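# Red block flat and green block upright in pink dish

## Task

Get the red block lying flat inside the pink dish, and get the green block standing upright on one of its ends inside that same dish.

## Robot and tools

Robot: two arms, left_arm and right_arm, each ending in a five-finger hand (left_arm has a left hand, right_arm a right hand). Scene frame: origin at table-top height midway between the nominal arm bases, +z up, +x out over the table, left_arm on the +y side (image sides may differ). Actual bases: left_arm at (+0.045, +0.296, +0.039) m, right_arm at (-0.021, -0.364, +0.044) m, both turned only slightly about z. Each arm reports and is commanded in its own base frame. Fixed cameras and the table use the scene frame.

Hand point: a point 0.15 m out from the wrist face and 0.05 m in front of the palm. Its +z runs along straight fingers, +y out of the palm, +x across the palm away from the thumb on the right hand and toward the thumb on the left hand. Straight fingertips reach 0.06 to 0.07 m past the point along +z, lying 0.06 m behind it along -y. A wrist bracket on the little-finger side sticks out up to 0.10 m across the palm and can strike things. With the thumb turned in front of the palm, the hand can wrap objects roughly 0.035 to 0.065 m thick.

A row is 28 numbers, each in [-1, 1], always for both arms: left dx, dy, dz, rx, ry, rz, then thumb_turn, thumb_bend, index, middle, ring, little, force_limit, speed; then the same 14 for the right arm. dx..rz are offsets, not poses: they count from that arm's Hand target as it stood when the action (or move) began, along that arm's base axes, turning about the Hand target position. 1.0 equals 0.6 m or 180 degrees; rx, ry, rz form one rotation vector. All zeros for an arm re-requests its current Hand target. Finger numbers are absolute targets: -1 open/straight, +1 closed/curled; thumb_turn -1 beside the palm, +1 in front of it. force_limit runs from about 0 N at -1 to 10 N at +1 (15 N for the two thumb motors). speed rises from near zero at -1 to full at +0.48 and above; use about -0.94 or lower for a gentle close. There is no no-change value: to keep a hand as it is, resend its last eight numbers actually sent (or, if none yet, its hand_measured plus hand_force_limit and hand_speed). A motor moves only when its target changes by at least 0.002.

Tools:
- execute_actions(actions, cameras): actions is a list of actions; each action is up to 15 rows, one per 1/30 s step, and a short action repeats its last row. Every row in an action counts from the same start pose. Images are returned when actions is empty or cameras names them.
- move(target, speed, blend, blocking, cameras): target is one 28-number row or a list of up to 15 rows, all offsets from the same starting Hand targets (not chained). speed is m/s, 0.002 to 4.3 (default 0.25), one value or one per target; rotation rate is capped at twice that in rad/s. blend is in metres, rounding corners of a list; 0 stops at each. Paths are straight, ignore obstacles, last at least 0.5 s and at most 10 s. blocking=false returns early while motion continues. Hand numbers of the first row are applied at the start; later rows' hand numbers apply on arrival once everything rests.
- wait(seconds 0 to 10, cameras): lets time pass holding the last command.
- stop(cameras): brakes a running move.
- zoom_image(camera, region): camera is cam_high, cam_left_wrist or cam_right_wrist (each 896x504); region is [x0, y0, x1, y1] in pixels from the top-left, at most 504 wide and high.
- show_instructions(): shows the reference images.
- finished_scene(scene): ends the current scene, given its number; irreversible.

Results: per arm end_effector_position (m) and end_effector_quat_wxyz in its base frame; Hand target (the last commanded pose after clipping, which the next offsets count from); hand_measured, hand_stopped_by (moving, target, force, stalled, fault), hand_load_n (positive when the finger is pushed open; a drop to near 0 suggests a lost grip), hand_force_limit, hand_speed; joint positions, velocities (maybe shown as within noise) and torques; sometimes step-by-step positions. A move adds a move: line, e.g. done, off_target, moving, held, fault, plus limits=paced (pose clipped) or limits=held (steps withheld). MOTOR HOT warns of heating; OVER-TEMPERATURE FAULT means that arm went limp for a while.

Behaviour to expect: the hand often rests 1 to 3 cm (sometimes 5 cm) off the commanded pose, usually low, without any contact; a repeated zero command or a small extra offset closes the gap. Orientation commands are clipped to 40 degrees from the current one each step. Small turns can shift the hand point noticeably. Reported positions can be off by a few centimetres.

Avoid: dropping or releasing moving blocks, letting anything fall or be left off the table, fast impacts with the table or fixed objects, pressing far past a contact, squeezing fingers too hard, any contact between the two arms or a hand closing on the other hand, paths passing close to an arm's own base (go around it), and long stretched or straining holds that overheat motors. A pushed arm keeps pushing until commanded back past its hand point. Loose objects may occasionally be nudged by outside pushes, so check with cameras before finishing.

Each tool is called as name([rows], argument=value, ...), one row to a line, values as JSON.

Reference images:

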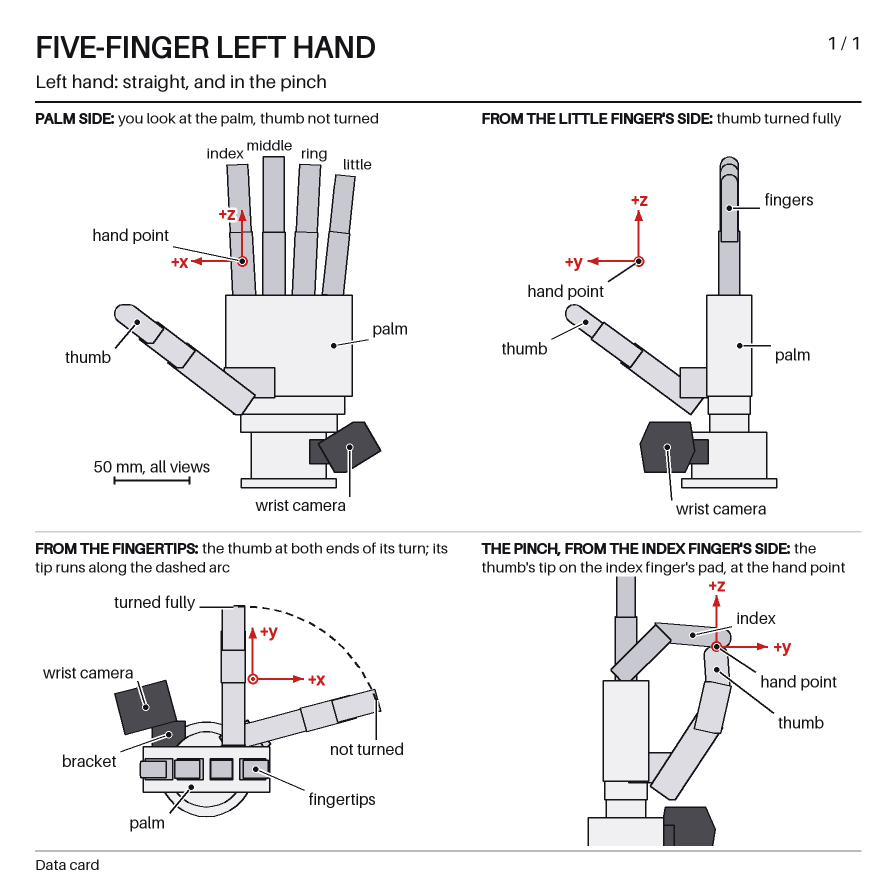

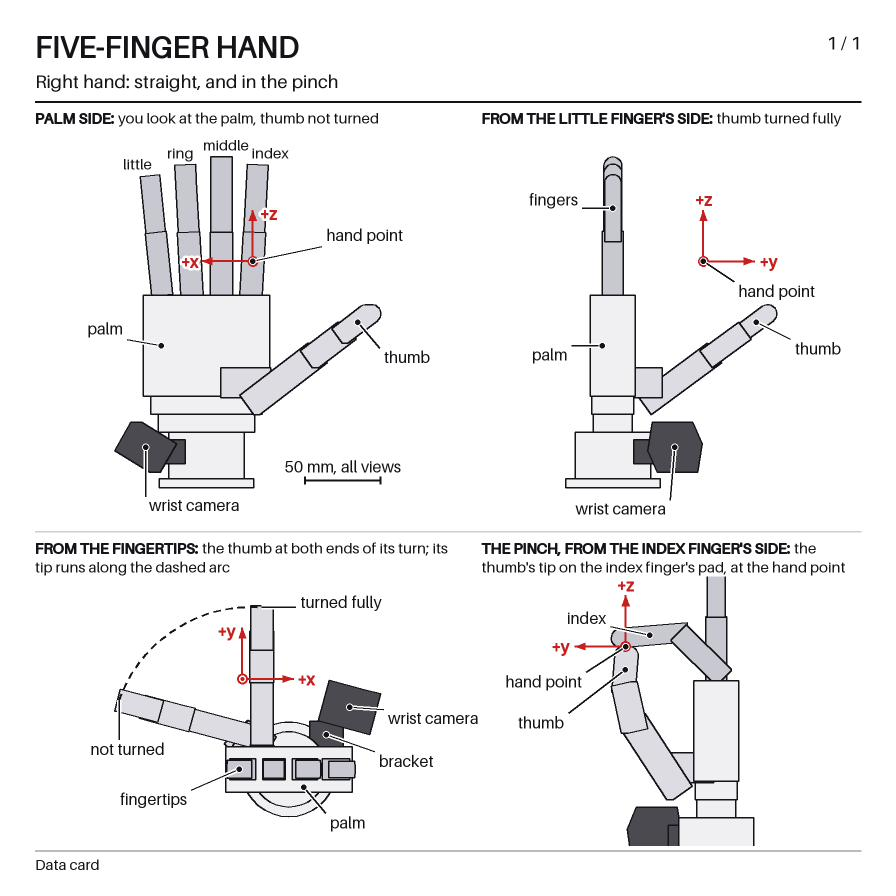

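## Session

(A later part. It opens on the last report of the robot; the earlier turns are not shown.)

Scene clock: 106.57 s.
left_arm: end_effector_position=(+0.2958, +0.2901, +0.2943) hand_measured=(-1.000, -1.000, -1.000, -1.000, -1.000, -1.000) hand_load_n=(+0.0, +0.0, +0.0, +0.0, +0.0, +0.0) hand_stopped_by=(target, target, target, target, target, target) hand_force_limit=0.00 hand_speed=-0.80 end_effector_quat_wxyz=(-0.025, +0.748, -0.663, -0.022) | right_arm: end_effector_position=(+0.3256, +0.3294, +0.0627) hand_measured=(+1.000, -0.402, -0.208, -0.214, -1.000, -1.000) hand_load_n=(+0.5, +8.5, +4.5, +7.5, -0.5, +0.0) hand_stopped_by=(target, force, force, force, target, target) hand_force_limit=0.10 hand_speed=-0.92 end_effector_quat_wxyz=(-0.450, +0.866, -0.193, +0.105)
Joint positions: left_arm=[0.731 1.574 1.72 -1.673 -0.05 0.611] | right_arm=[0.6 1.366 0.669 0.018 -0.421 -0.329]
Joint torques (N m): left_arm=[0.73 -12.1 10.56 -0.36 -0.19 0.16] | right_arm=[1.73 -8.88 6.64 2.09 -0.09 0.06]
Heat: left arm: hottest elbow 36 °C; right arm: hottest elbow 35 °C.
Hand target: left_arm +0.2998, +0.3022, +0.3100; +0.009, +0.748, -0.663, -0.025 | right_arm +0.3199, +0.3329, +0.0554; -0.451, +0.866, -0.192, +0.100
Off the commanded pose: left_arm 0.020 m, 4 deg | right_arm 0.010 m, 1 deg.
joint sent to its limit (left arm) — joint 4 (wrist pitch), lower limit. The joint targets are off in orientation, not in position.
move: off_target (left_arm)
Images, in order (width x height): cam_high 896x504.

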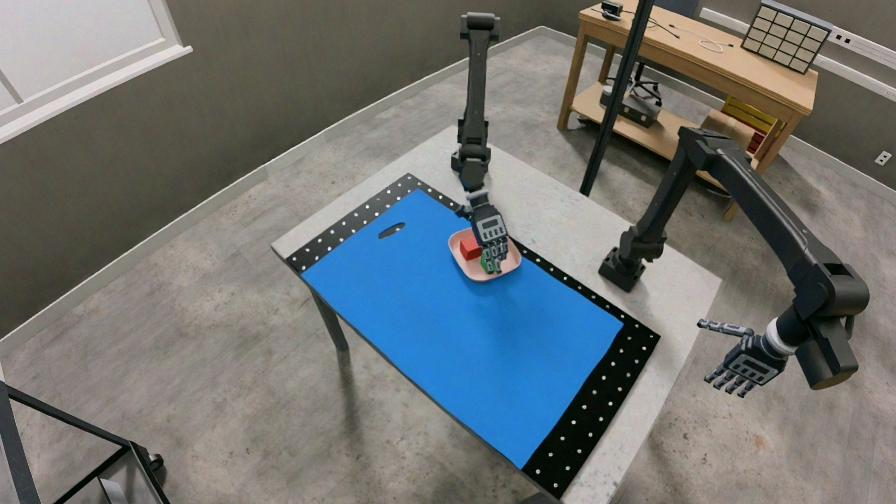

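move(target=[0,0,0,0,0,0,-1,-1,-1,-1,-1,-1,0,-0.8,0,0,-0.01,0,0,0,1,-0.3,0.1,0.1,-1,-1,0.1,-0.92], speed=0.05, cameras=["cam_high","cam_right_wrist"])

zoom_image(camera="cam_high", region=[460, 220, 530, 290])

Scene clock: 107.87 s.
left_arm: end_effector_position=(+0.2958, +0.2901, +0.2943) hand_measured=(-1.000, -1.000, -1.000, -1.000, -1.000, -1.000) hand_load_n=(+0.0, +0.0, +0.0, +0.0, +0.0, +0.0) hand_stopped_by=(target, target, target, target, target, target) hand_force_limit=0.00 hand_speed=-0.80 end_effector_quat_wxyz=(-0.025, +0.748, -0.663, -0.022) | right_arm: end_effector_position=(+0.3290, +0.3317, +0.0621) hand_measured=(+1.000, -0.402, -0.208, -0.214, -1.000, -1.000) hand_load_n=(+0.5, +8.5, +4.5, +7.0, +0.0, +0.0) hand_stopped_by=(target, force, force, force, target, target) hand_force_limit=0.10 hand_speed=-0.92 end_effector_quat_wxyz=(-0.454, +0.863, -0.190, +0.109)
Joint positions: left_arm=[0.731 1.574 1.72 -1.673 -0.05 0.611] | right_arm=[0.6 1.375 0.669 0.041 -0.421 -0.329]
Joint torques (N m): left_arm=[0.73 -12.16 10.56 -0.36 -0.19 0.15] | right_arm=[1.85 -8.64 6.06 1.96 -0.1 0.04]
Heat: left arm: hottest elbow 36 °C; right arm: hottest elbow 35 °C.
Hand target: left_arm +0.2998, +0.3022, +0.3100; +0.009, +0.748, -0.663, -0.025 | right_arm +0.3199, +0.3329, +0.0494; -0.451, +0.866, -0.192, +0.100
Off the commanded pose: left_arm 0.020 m, 4 deg | right_arm 0.016 m, 1 deg.
joint sent to its limit (left arm) — joint 4 (wrist pitch), lower limit. The joint targets are off in orientation, not in position.
move: off_target (left_arm, right_arm)
Images, in order (width x height): cam_high 896x504, cam_right_wrist 896x504.

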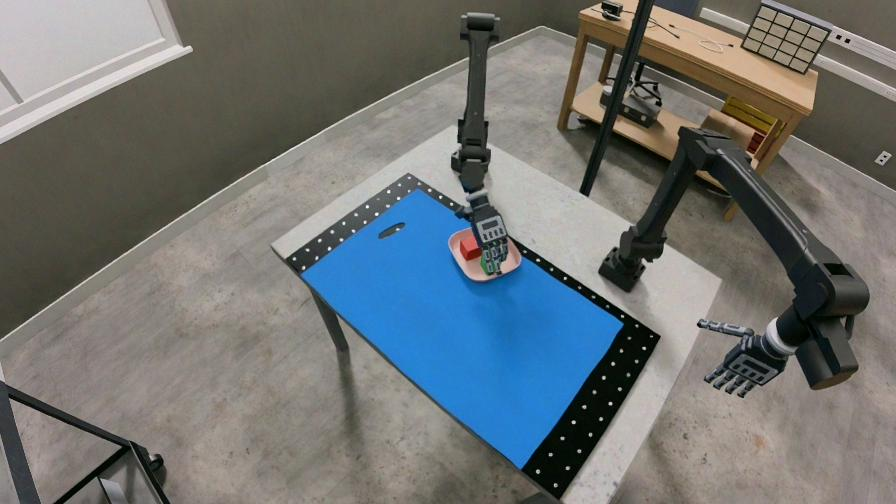

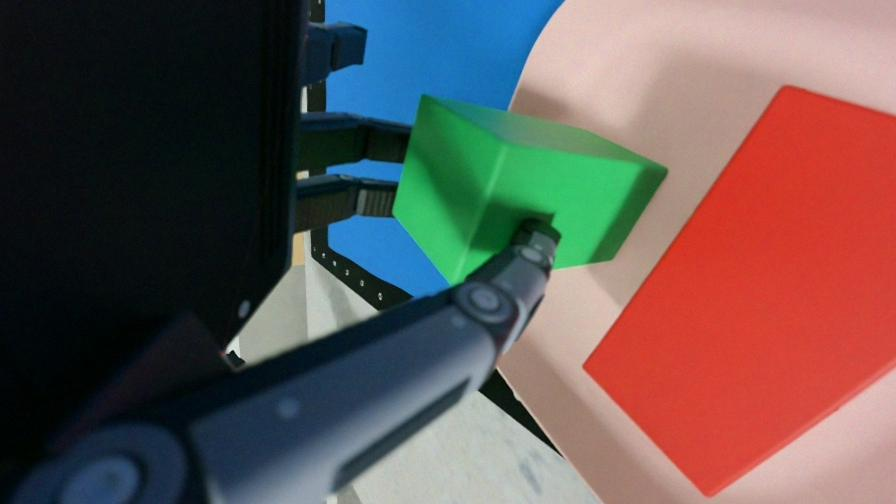

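Scaled by 7.200 from the camera's 896x504 image, which has a finer 1280x720 frame.

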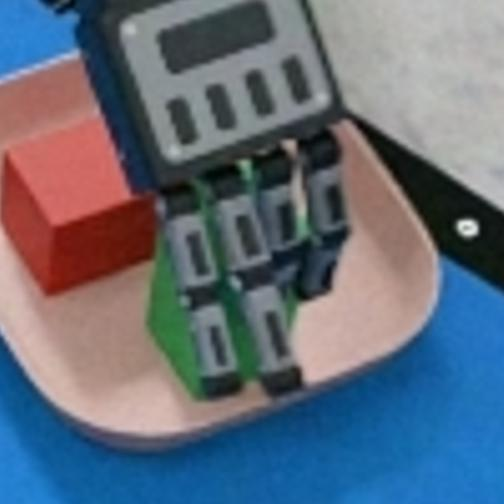

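move([
  [0,0,0,0,0,0,-1,-1,-1,-1,-1,-1,0,-0.8,0,-0.003,0.045,0,0,0,1,-0.3,0.1,0.1,-1,-1,0.1,-0.92],
  [0,0,0,0,0,0,-1,-1,-1,-1,-1,-1,0,-0.8,-0.002,-0.009,0.025,0,0,0,1,-0.3,0.1,0.1,-1,-1,0.1,-0.92],
], speed=0.05, cameras=["cam_high"])

zoom_image(camera="cam_high", region=[460, 220, 530, 290])

Scene clock: 111.33 s.
left_arm: end_effector_position=(+0.2958, +0.2901, +0.2943) hand_measured=(-1.000, -1.000, -1.000, -1.000, -1.000, -1.000) hand_load_n=(+0.0, +0.0, +0.0, +0.0, +0.0, +0.0) hand_stopped_by=(target, target, target, target, target, target) hand_force_limit=0.00 hand_speed=-0.80 end_effector_quat_wxyz=(-0.025, +0.748, -0.663, -0.022) | right_arm: end_effector_position=(+0.3204, +0.3264, +0.0690) hand_measured=(+1.000, -0.402, -0.208, -0.214, -1.000, -1.000) hand_load_n=(+0.0, +8.5, +4.5, +7.5, +0.0, +0.0) hand_stopped_by=(target, force, force, force, target, target) hand_force_limit=0.10 hand_speed=-0.92 end_effector_quat_wxyz=(-0.448, +0.867, -0.193, +0.101)
Joint positions: left_arm=[0.731 1.574 1.72 -1.673 -0.05 0.611] | right_arm=[0.6 1.339 0.669 -0.019 -0.424 -0.329]
Joint torques (N m): left_arm=[0.73 -12.1 10.56 -0.35 -0.19 0.16] | right_arm=[0.79 -8.76 6.98 2.09 -0.28 0]
Heat: left arm: hottest elbow 36 °C; right arm: hottest elbow 35 °C.
Hand target: left_arm +0.2998, +0.3022, +0.3100; +0.009, +0.748, -0.663, -0.025 | right_arm +0.3187, +0.3275, +0.0643; -0.451, +0.866, -0.192, +0.100
Off the commanded pose: left_arm 0.020 m, 4 deg | right_arm 0.005 m, 0 deg.
joint sent to its limit (left arm) — joint 4 (wrist pitch), lower limit. The joint targets are off in orientation, not in position.
move: off_target (left_arm)
Images, in order (width x height): cam_high 896x504.

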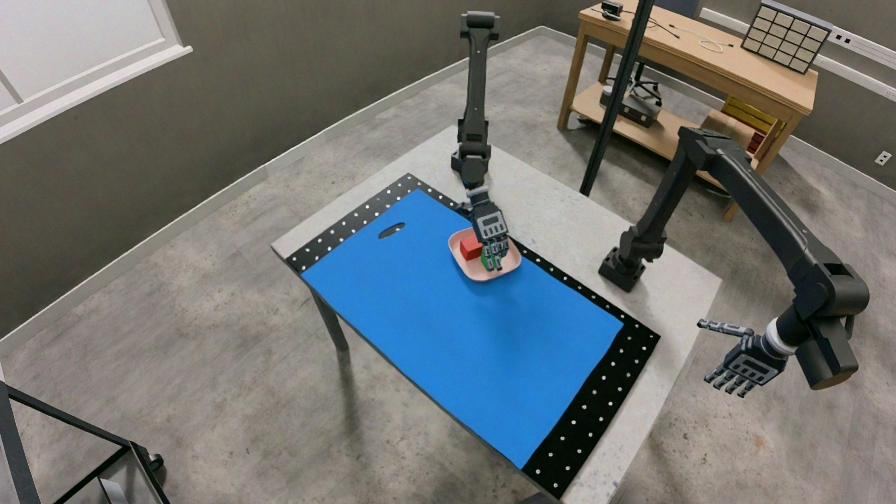

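Scaled by 7.200 from the camera's 896x504 image, which has a finer 1280x720 frame.

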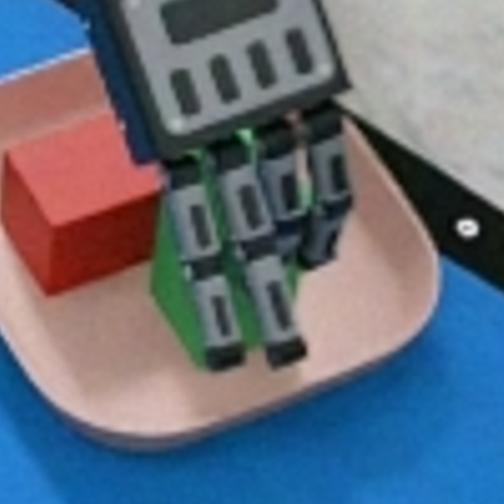

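move(target=[0,0,0,0,0,0,-1,-1,-1,-1,-1,-1,0,-0.8,-0.003,-0.003,-0.018,0,0,0,1,-0.3,0.1,0.1,-1,-1,0.1,-0.92], speed=0.05, cameras=["cam_high"])

zoom_image(camera="cam_high", region=[460, 220, 530, 290])

Scene clock: 112.93 s.
left_arm: end_effector_position=(+0.2958, +0.2901, +0.2943) hand_measured=(-1.000, -1.000, -1.000, -1.000, -1.000, -1.000) hand_load_n=(+0.0, -0.5, +0.0, +0.0, +0.0, +0.0) hand_stopped_by=(target, target, target, target, target, target) hand_force_limit=0.00 hand_speed=-0.80 end_effector_quat_wxyz=(-0.025, +0.748, -0.663, -0.022) | right_arm: end_effector_position=(+0.3200, +0.3268, +0.0624) hand_measured=(+1.000, -0.402, -0.208, -0.214, -1.000, -1.000) hand_load_n=(+0.5, +8.5, +4.5, +7.5, +0.0, +0.0) hand_stopped_by=(target, force, force, force, target, target) hand_force_limit=0.10 hand_speed=-0.92 end_effector_quat_wxyz=(-0.452, +0.865, -0.191, +0.103)
Joint positions: left_arm=[0.731 1.574 1.72 -1.673 -0.05 0.611] | right_arm=[0.6 1.351 0.653 0.02 -0.427 -0.329]
Joint torques (N m): left_arm=[0.73 -12.1 10.56 -0.34 -0.19 0.15] | right_arm=[1.03 -8.82 6.45 2.04 -0.23 -0.01]
Heat: left arm: hottest elbow 36 °C; right arm: hottest elbow 34 °C.
Hand target: left_arm +0.2998, +0.3022, +0.3100; +0.009, +0.748, -0.663, -0.025 | right_arm +0.3169, +0.3257, +0.0535; -0.451, +0.866, -0.192, +0.100
Off the commanded pose: left_arm 0.020 m, 4 deg | right_arm 0.010 m, 0 deg.
joint sent to its limit (left arm) — joint 4 (wrist pitch), lower limit. The joint targets are off in orientation, not in position.
move: off_target (left_arm)
Images, in order (width x height): cam_high 896x504.

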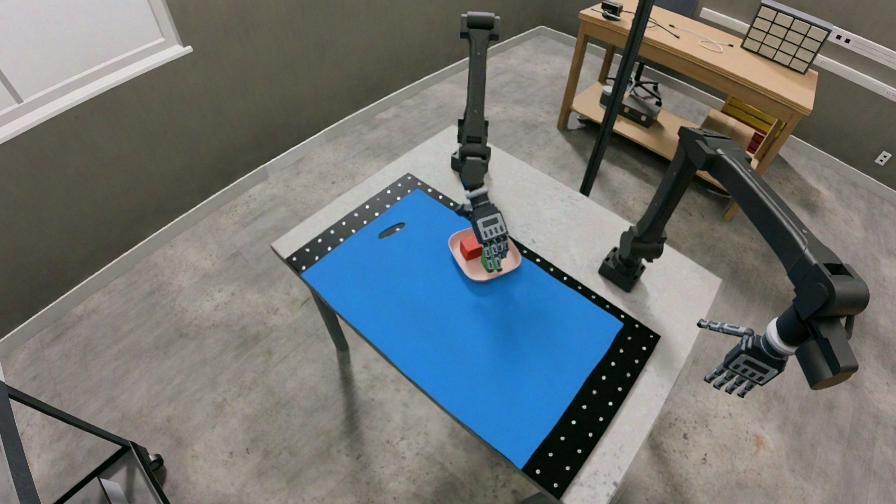

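Scaled by 7.200 from the camera's 896x504 image, which has a finer 1280x720 frame.

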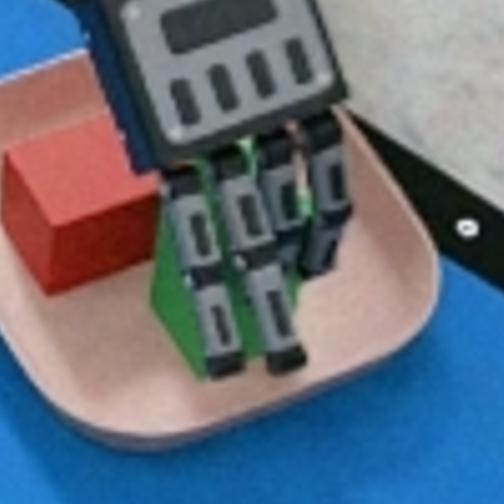

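move(target=[0,0,0,0,0,0,-1,-1,-1,-1,-1,-1,0,-0.8,0,0,-0.009,0,0,0,1,-0.3,0.1,0.1,-1,-1,0.1,-0.92], speed=0.05, cameras=["cam_right_wrist"])

Scene clock: 114.13 s.
left_arm: end_effector_position=(+0.2958, +0.2901, +0.2943) hand_measured=(-1.000, -1.000, -1.000, -1.000, -1.000, -1.000) hand_load_n=(+0.0, +0.0, +0.0, +0.0, +0.0, +0.0) hand_stopped_by=(target, target, target, target, target, target) hand_force_limit=0.00 hand_speed=-0.80 end_effector_quat_wxyz=(-0.025, +0.748, -0.663, -0.022) | right_arm: end_effector_position=(+0.3220, +0.3281, +0.0614) hand_measured=(+1.000, -0.402, -0.208, -0.214, -1.000, -1.000) hand_load_n=(+0.0, +8.5, +4.5, +7.5, +0.0, +0.0) hand_stopped_by=(target, force, force, force, target, target) hand_force_limit=0.10 hand_speed=-0.92 end_effector_quat_wxyz=(-0.456, +0.863, -0.189, +0.107)
Joint positions: left_arm=[0.731 1.574 1.72 -1.673 -0.05 0.611] | right_arm=[0.6 1.358 0.649 0.043 -0.427 -0.329]
Joint torques (N m): left_arm=[0.73 -12.16 10.56 -0.35 -0.19 0.16] | right_arm=[0.91 -7.88 6.26 2.02 -0.21 -0.03]
Heat: left arm: hottest elbow 36 °C; right arm: hottest elbow 34 °C.
Hand target: left_arm +0.2998, +0.3022, +0.3100; +0.009, +0.748, -0.663, -0.025 | right_arm +0.3169, +0.3256, +0.0481; -0.450, +0.866, -0.192, +0.100
Off the commanded pose: left_arm 0.020 m, 4 deg | right_arm 0.014 m, 1 deg.
joint sent to its limit (left arm) — joint 4 (wrist pitch), lower limit. The joint targets are off in orientation, not in position.
move: off_target (left_arm, right_arm)
Images, in order (width x height): cam_right_wrist 896x504.

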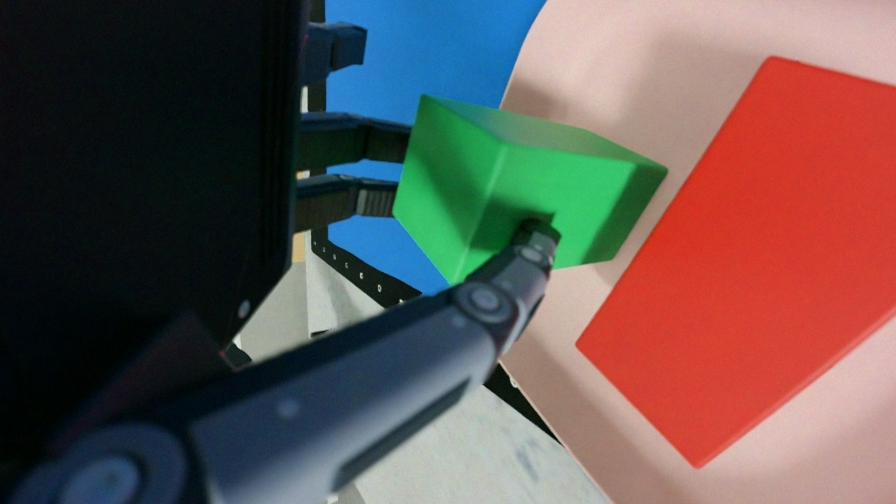

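move([
  [0,0,0,0,0,0,-1,-1,-1,-1,-1,-1,0,-0.8,0.003,0.002,0.015,0,0,0,1,-0.3,0.1,0.1,-1,-1,0.1,-0.92],
  [0,0,0,0,0,0,-1,-1,-1,-1,-1,-1,0,-0.8,0.003,0.002,0.015,0,0,0,1,-0.55,-0.5,-0.5,-1,-1,0.1,-0.75],
], speed=0.05, cameras=["cam_high","cam_right_wrist"])

zoom_image(camera="cam_high", region=[460, 220, 530, 290])

Scene clock: 116.10 s.
left_arm: end_effector_position=(+0.2958, +0.2901, +0.2943) hand_measured=(-1.000, -1.000, -1.000, -1.000, -1.000, -1.000) hand_load_n=(+0.0, +0.0, -0.5, +0.0, +0.0, +0.0) hand_stopped_by=(target, target, target, target, target, target) hand_force_limit=0.00 hand_speed=-0.80 end_effector_quat_wxyz=(-0.025, +0.748, -0.663, -0.022) | right_arm: end_effector_position=(+0.3221, +0.3282, +0.0615) hand_measured=(+1.000, -0.550, -0.500, -0.500, -1.000, -1.000) hand_load_n=(+0.0, +0.0, +0.0, +0.0, +0.0, +0.0) hand_stopped_by=(target, target, target, target, target, target) hand_force_limit=0.10 hand_speed=-0.75 end_effector_quat_wxyz=(-0.456, +0.863, -0.189, +0.107)
Joint positions: left_arm=[0.731 1.574 1.72 -1.673 -0.05 0.611] | right_arm=[0.6 1.358 0.649 0.044 -0.427 -0.329]
Joint torques (N m): left_arm=[0.73 -12.1 10.56 -0.35 -0.19 0.16] | right_arm=[0.79 -9.05 7.62 0.92 -0.19 -0.02]
Heat: left arm: hottest elbow 36 °C; right arm: hottest elbow 34 °C.
Hand target: left_arm +0.2998, +0.3022, +0.3100; +0.009, +0.748, -0.663, -0.025 | right_arm +0.3187, +0.3268, +0.0571; -0.450, +0.866, -0.192, +0.100
Off the commanded pose: left_arm 0.020 m, 4 deg | right_arm 0.006 m, 1 deg.
joint sent to its limit (left arm) — joint 4 (wrist pitch), lower limit. The joint targets are off in orientation, not in position.
move: off_target (left_arm)
Images, in order (width x height): cam_high 896x504, cam_right_wrist 896x504.

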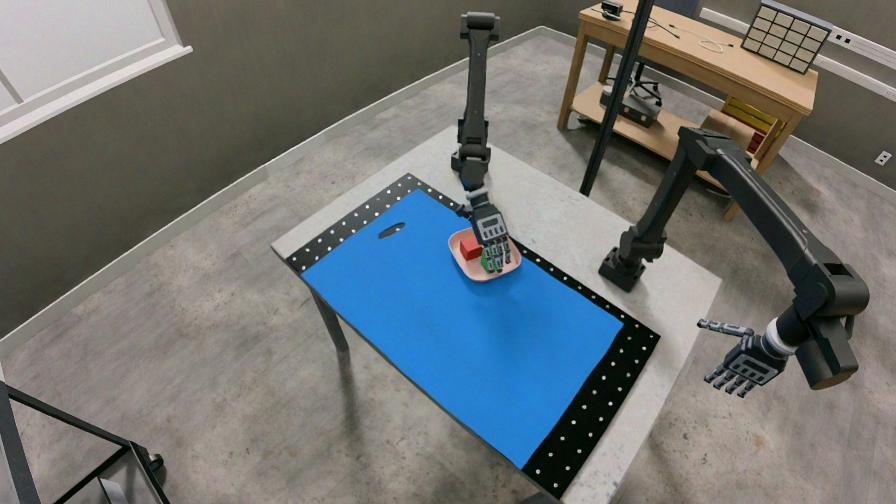

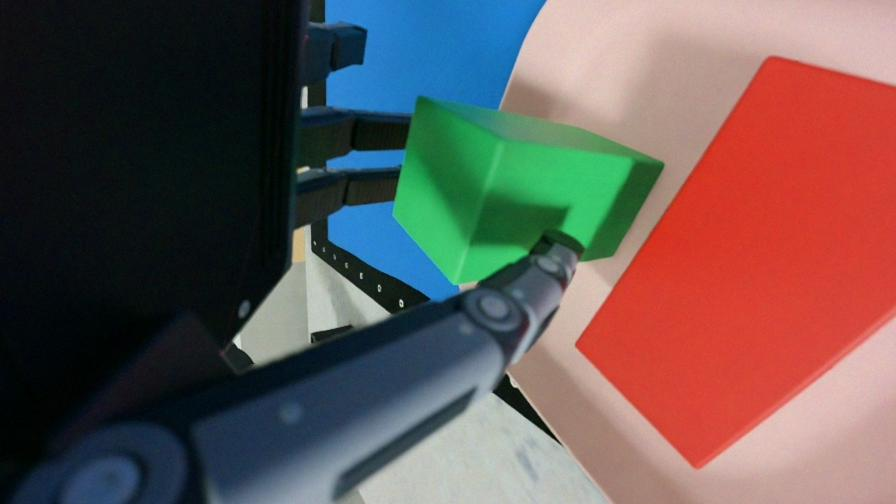

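Scaled by 7.200 from the camera's 896x504 image, which has a finer 1280x720 frame.

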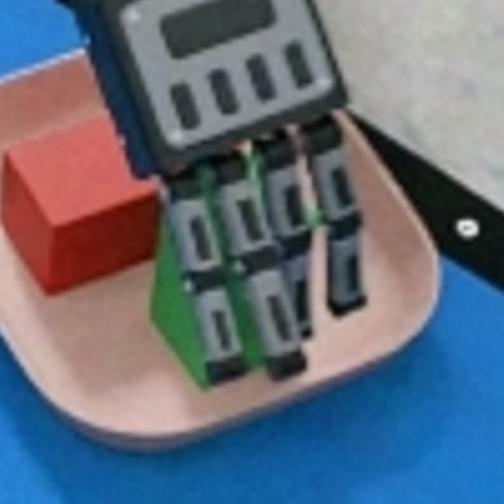

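move([
  [0,0,0,0,0,0,-1,-1,-1,-1,-1,-1,0,-0.8,0,0,0,0,0,0,1,-0.8,-0.75,-0.75,-1,-1,0.1,-0.5],
  [0,0,0,0,0,0,-1,-1,-1,-1,-1,-1,0,-0.8,0,0,0.15,0,0,0,1,-0.8,-0.75,-0.75,-1,-1,0.1,-0.5],
  [0,0,0,0,0,0,-1,-1,-1,-1,-1,-1,0,-0.8,-0.05,-0.05,0.28,0,0,0,1,-0.8,-0.75,-0.75,-1,-1,0.1,-0.5],
], speed=[0.05,0.08,0.2], blend=[0,0.03,0], cameras=["all"])

zoom_image(camera="cam_high", region=[430, 190, 540, 300])

Scene clock: 119.73 s.
left_arm: end_effector_position=(+0.2958, +0.2901, +0.2943) hand_measured=(-1.000, -1.000, -1.000, -1.000, -1.000, -1.000) hand_load_n=(+0.0, +0.0, +0.0, +0.0, +0.0, +0.0) hand_stopped_by=(target, target, target, target, target, target) hand_force_limit=0.00 hand_speed=-0.80 end_effector_quat_wxyz=(-0.025, +0.748, -0.663, -0.022) | right_arm: end_effector_position=(+0.2732, +0.2931, +0.2007) hand_measured=(+1.000, -0.800, -0.750, -0.750, -1.000, -1.000) hand_load_n=(+0.0, +0.0, +0.0, -0.5, +0.0, +0.0) hand_stopped_by=(target, target, target, target, target, target) hand_force_limit=0.10 hand_speed=-0.50 end_effector_quat_wxyz=(-0.440, +0.872, -0.198, +0.086)
Joint positions: left_arm=[0.731 1.574 1.72 -1.673 -0.05 0.611] | right_arm=[0.59 1.004 0.811 -0.531 -0.445 -0.332]
Joint torques (N m): left_arm=[0.73 -12.1 10.56 -0.35 -0.18 0.15] | right_arm=[-0.38 -5.54 13.96 0.61 -0.25 -0.15]
Heat: left arm: hottest elbow 36 °C; right arm: hottest elbow 35 °C.
Hand target: left_arm +0.2998, +0.3022, +0.3100; +0.009, +0.748, -0.663, -0.025 | right_arm +0.2886, +0.2969, +0.2250; -0.450, +0.866, -0.192, +0.100
Off the commanded pose: left_arm 0.020 m, 4 deg | right_arm 0.029 m, 2 deg.
joint sent to its limit (left arm) — joint 4 (wrist pitch), lower limit. The joint targets are off in orientation, not in position.
move: off_target (left_arm, right_arm)

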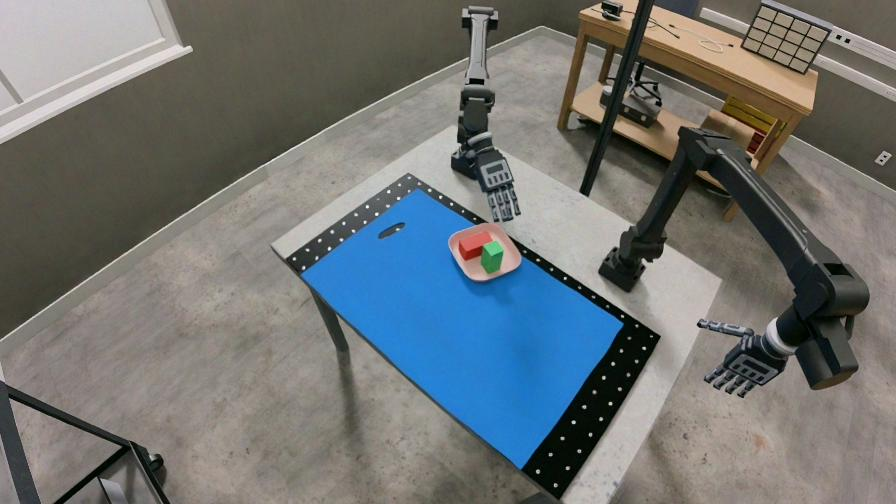

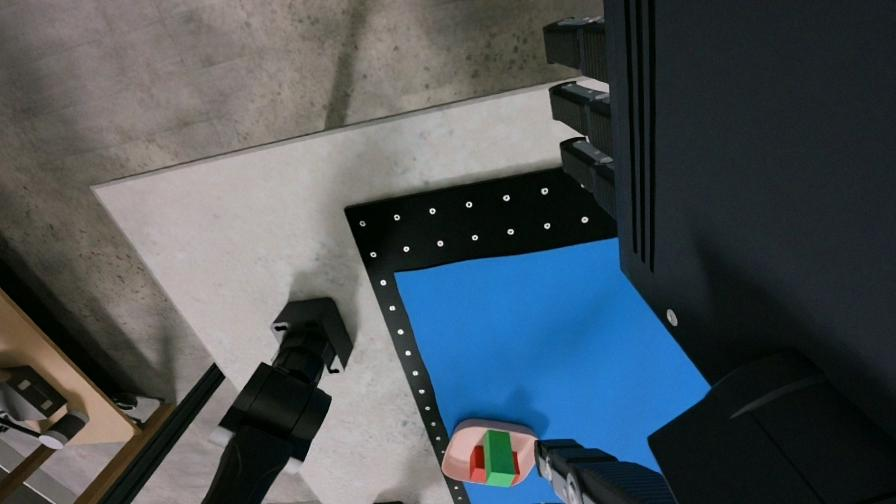

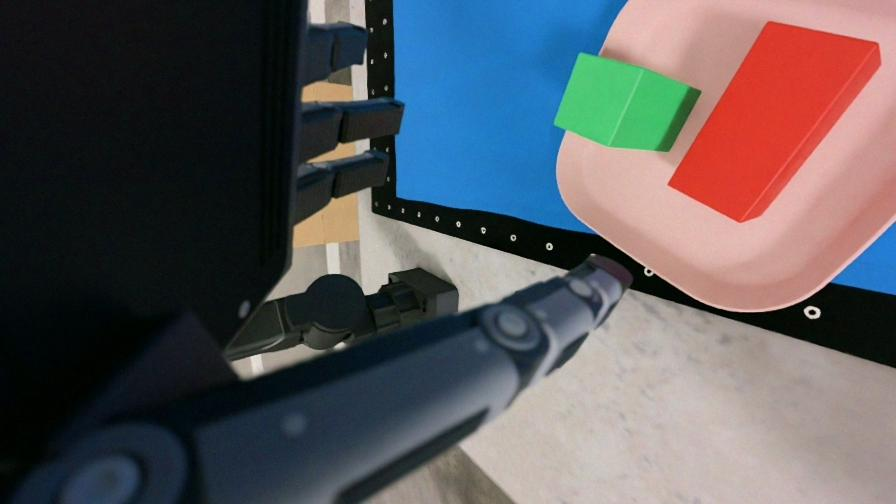

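Scaled by 4.582 from the camera's 896x504 image, which has a finer 1280x720 frame.

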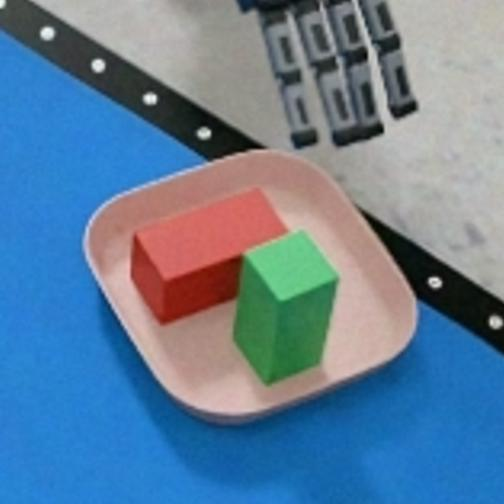

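finished_scene(scene=2)

The scene is finished: the task was done.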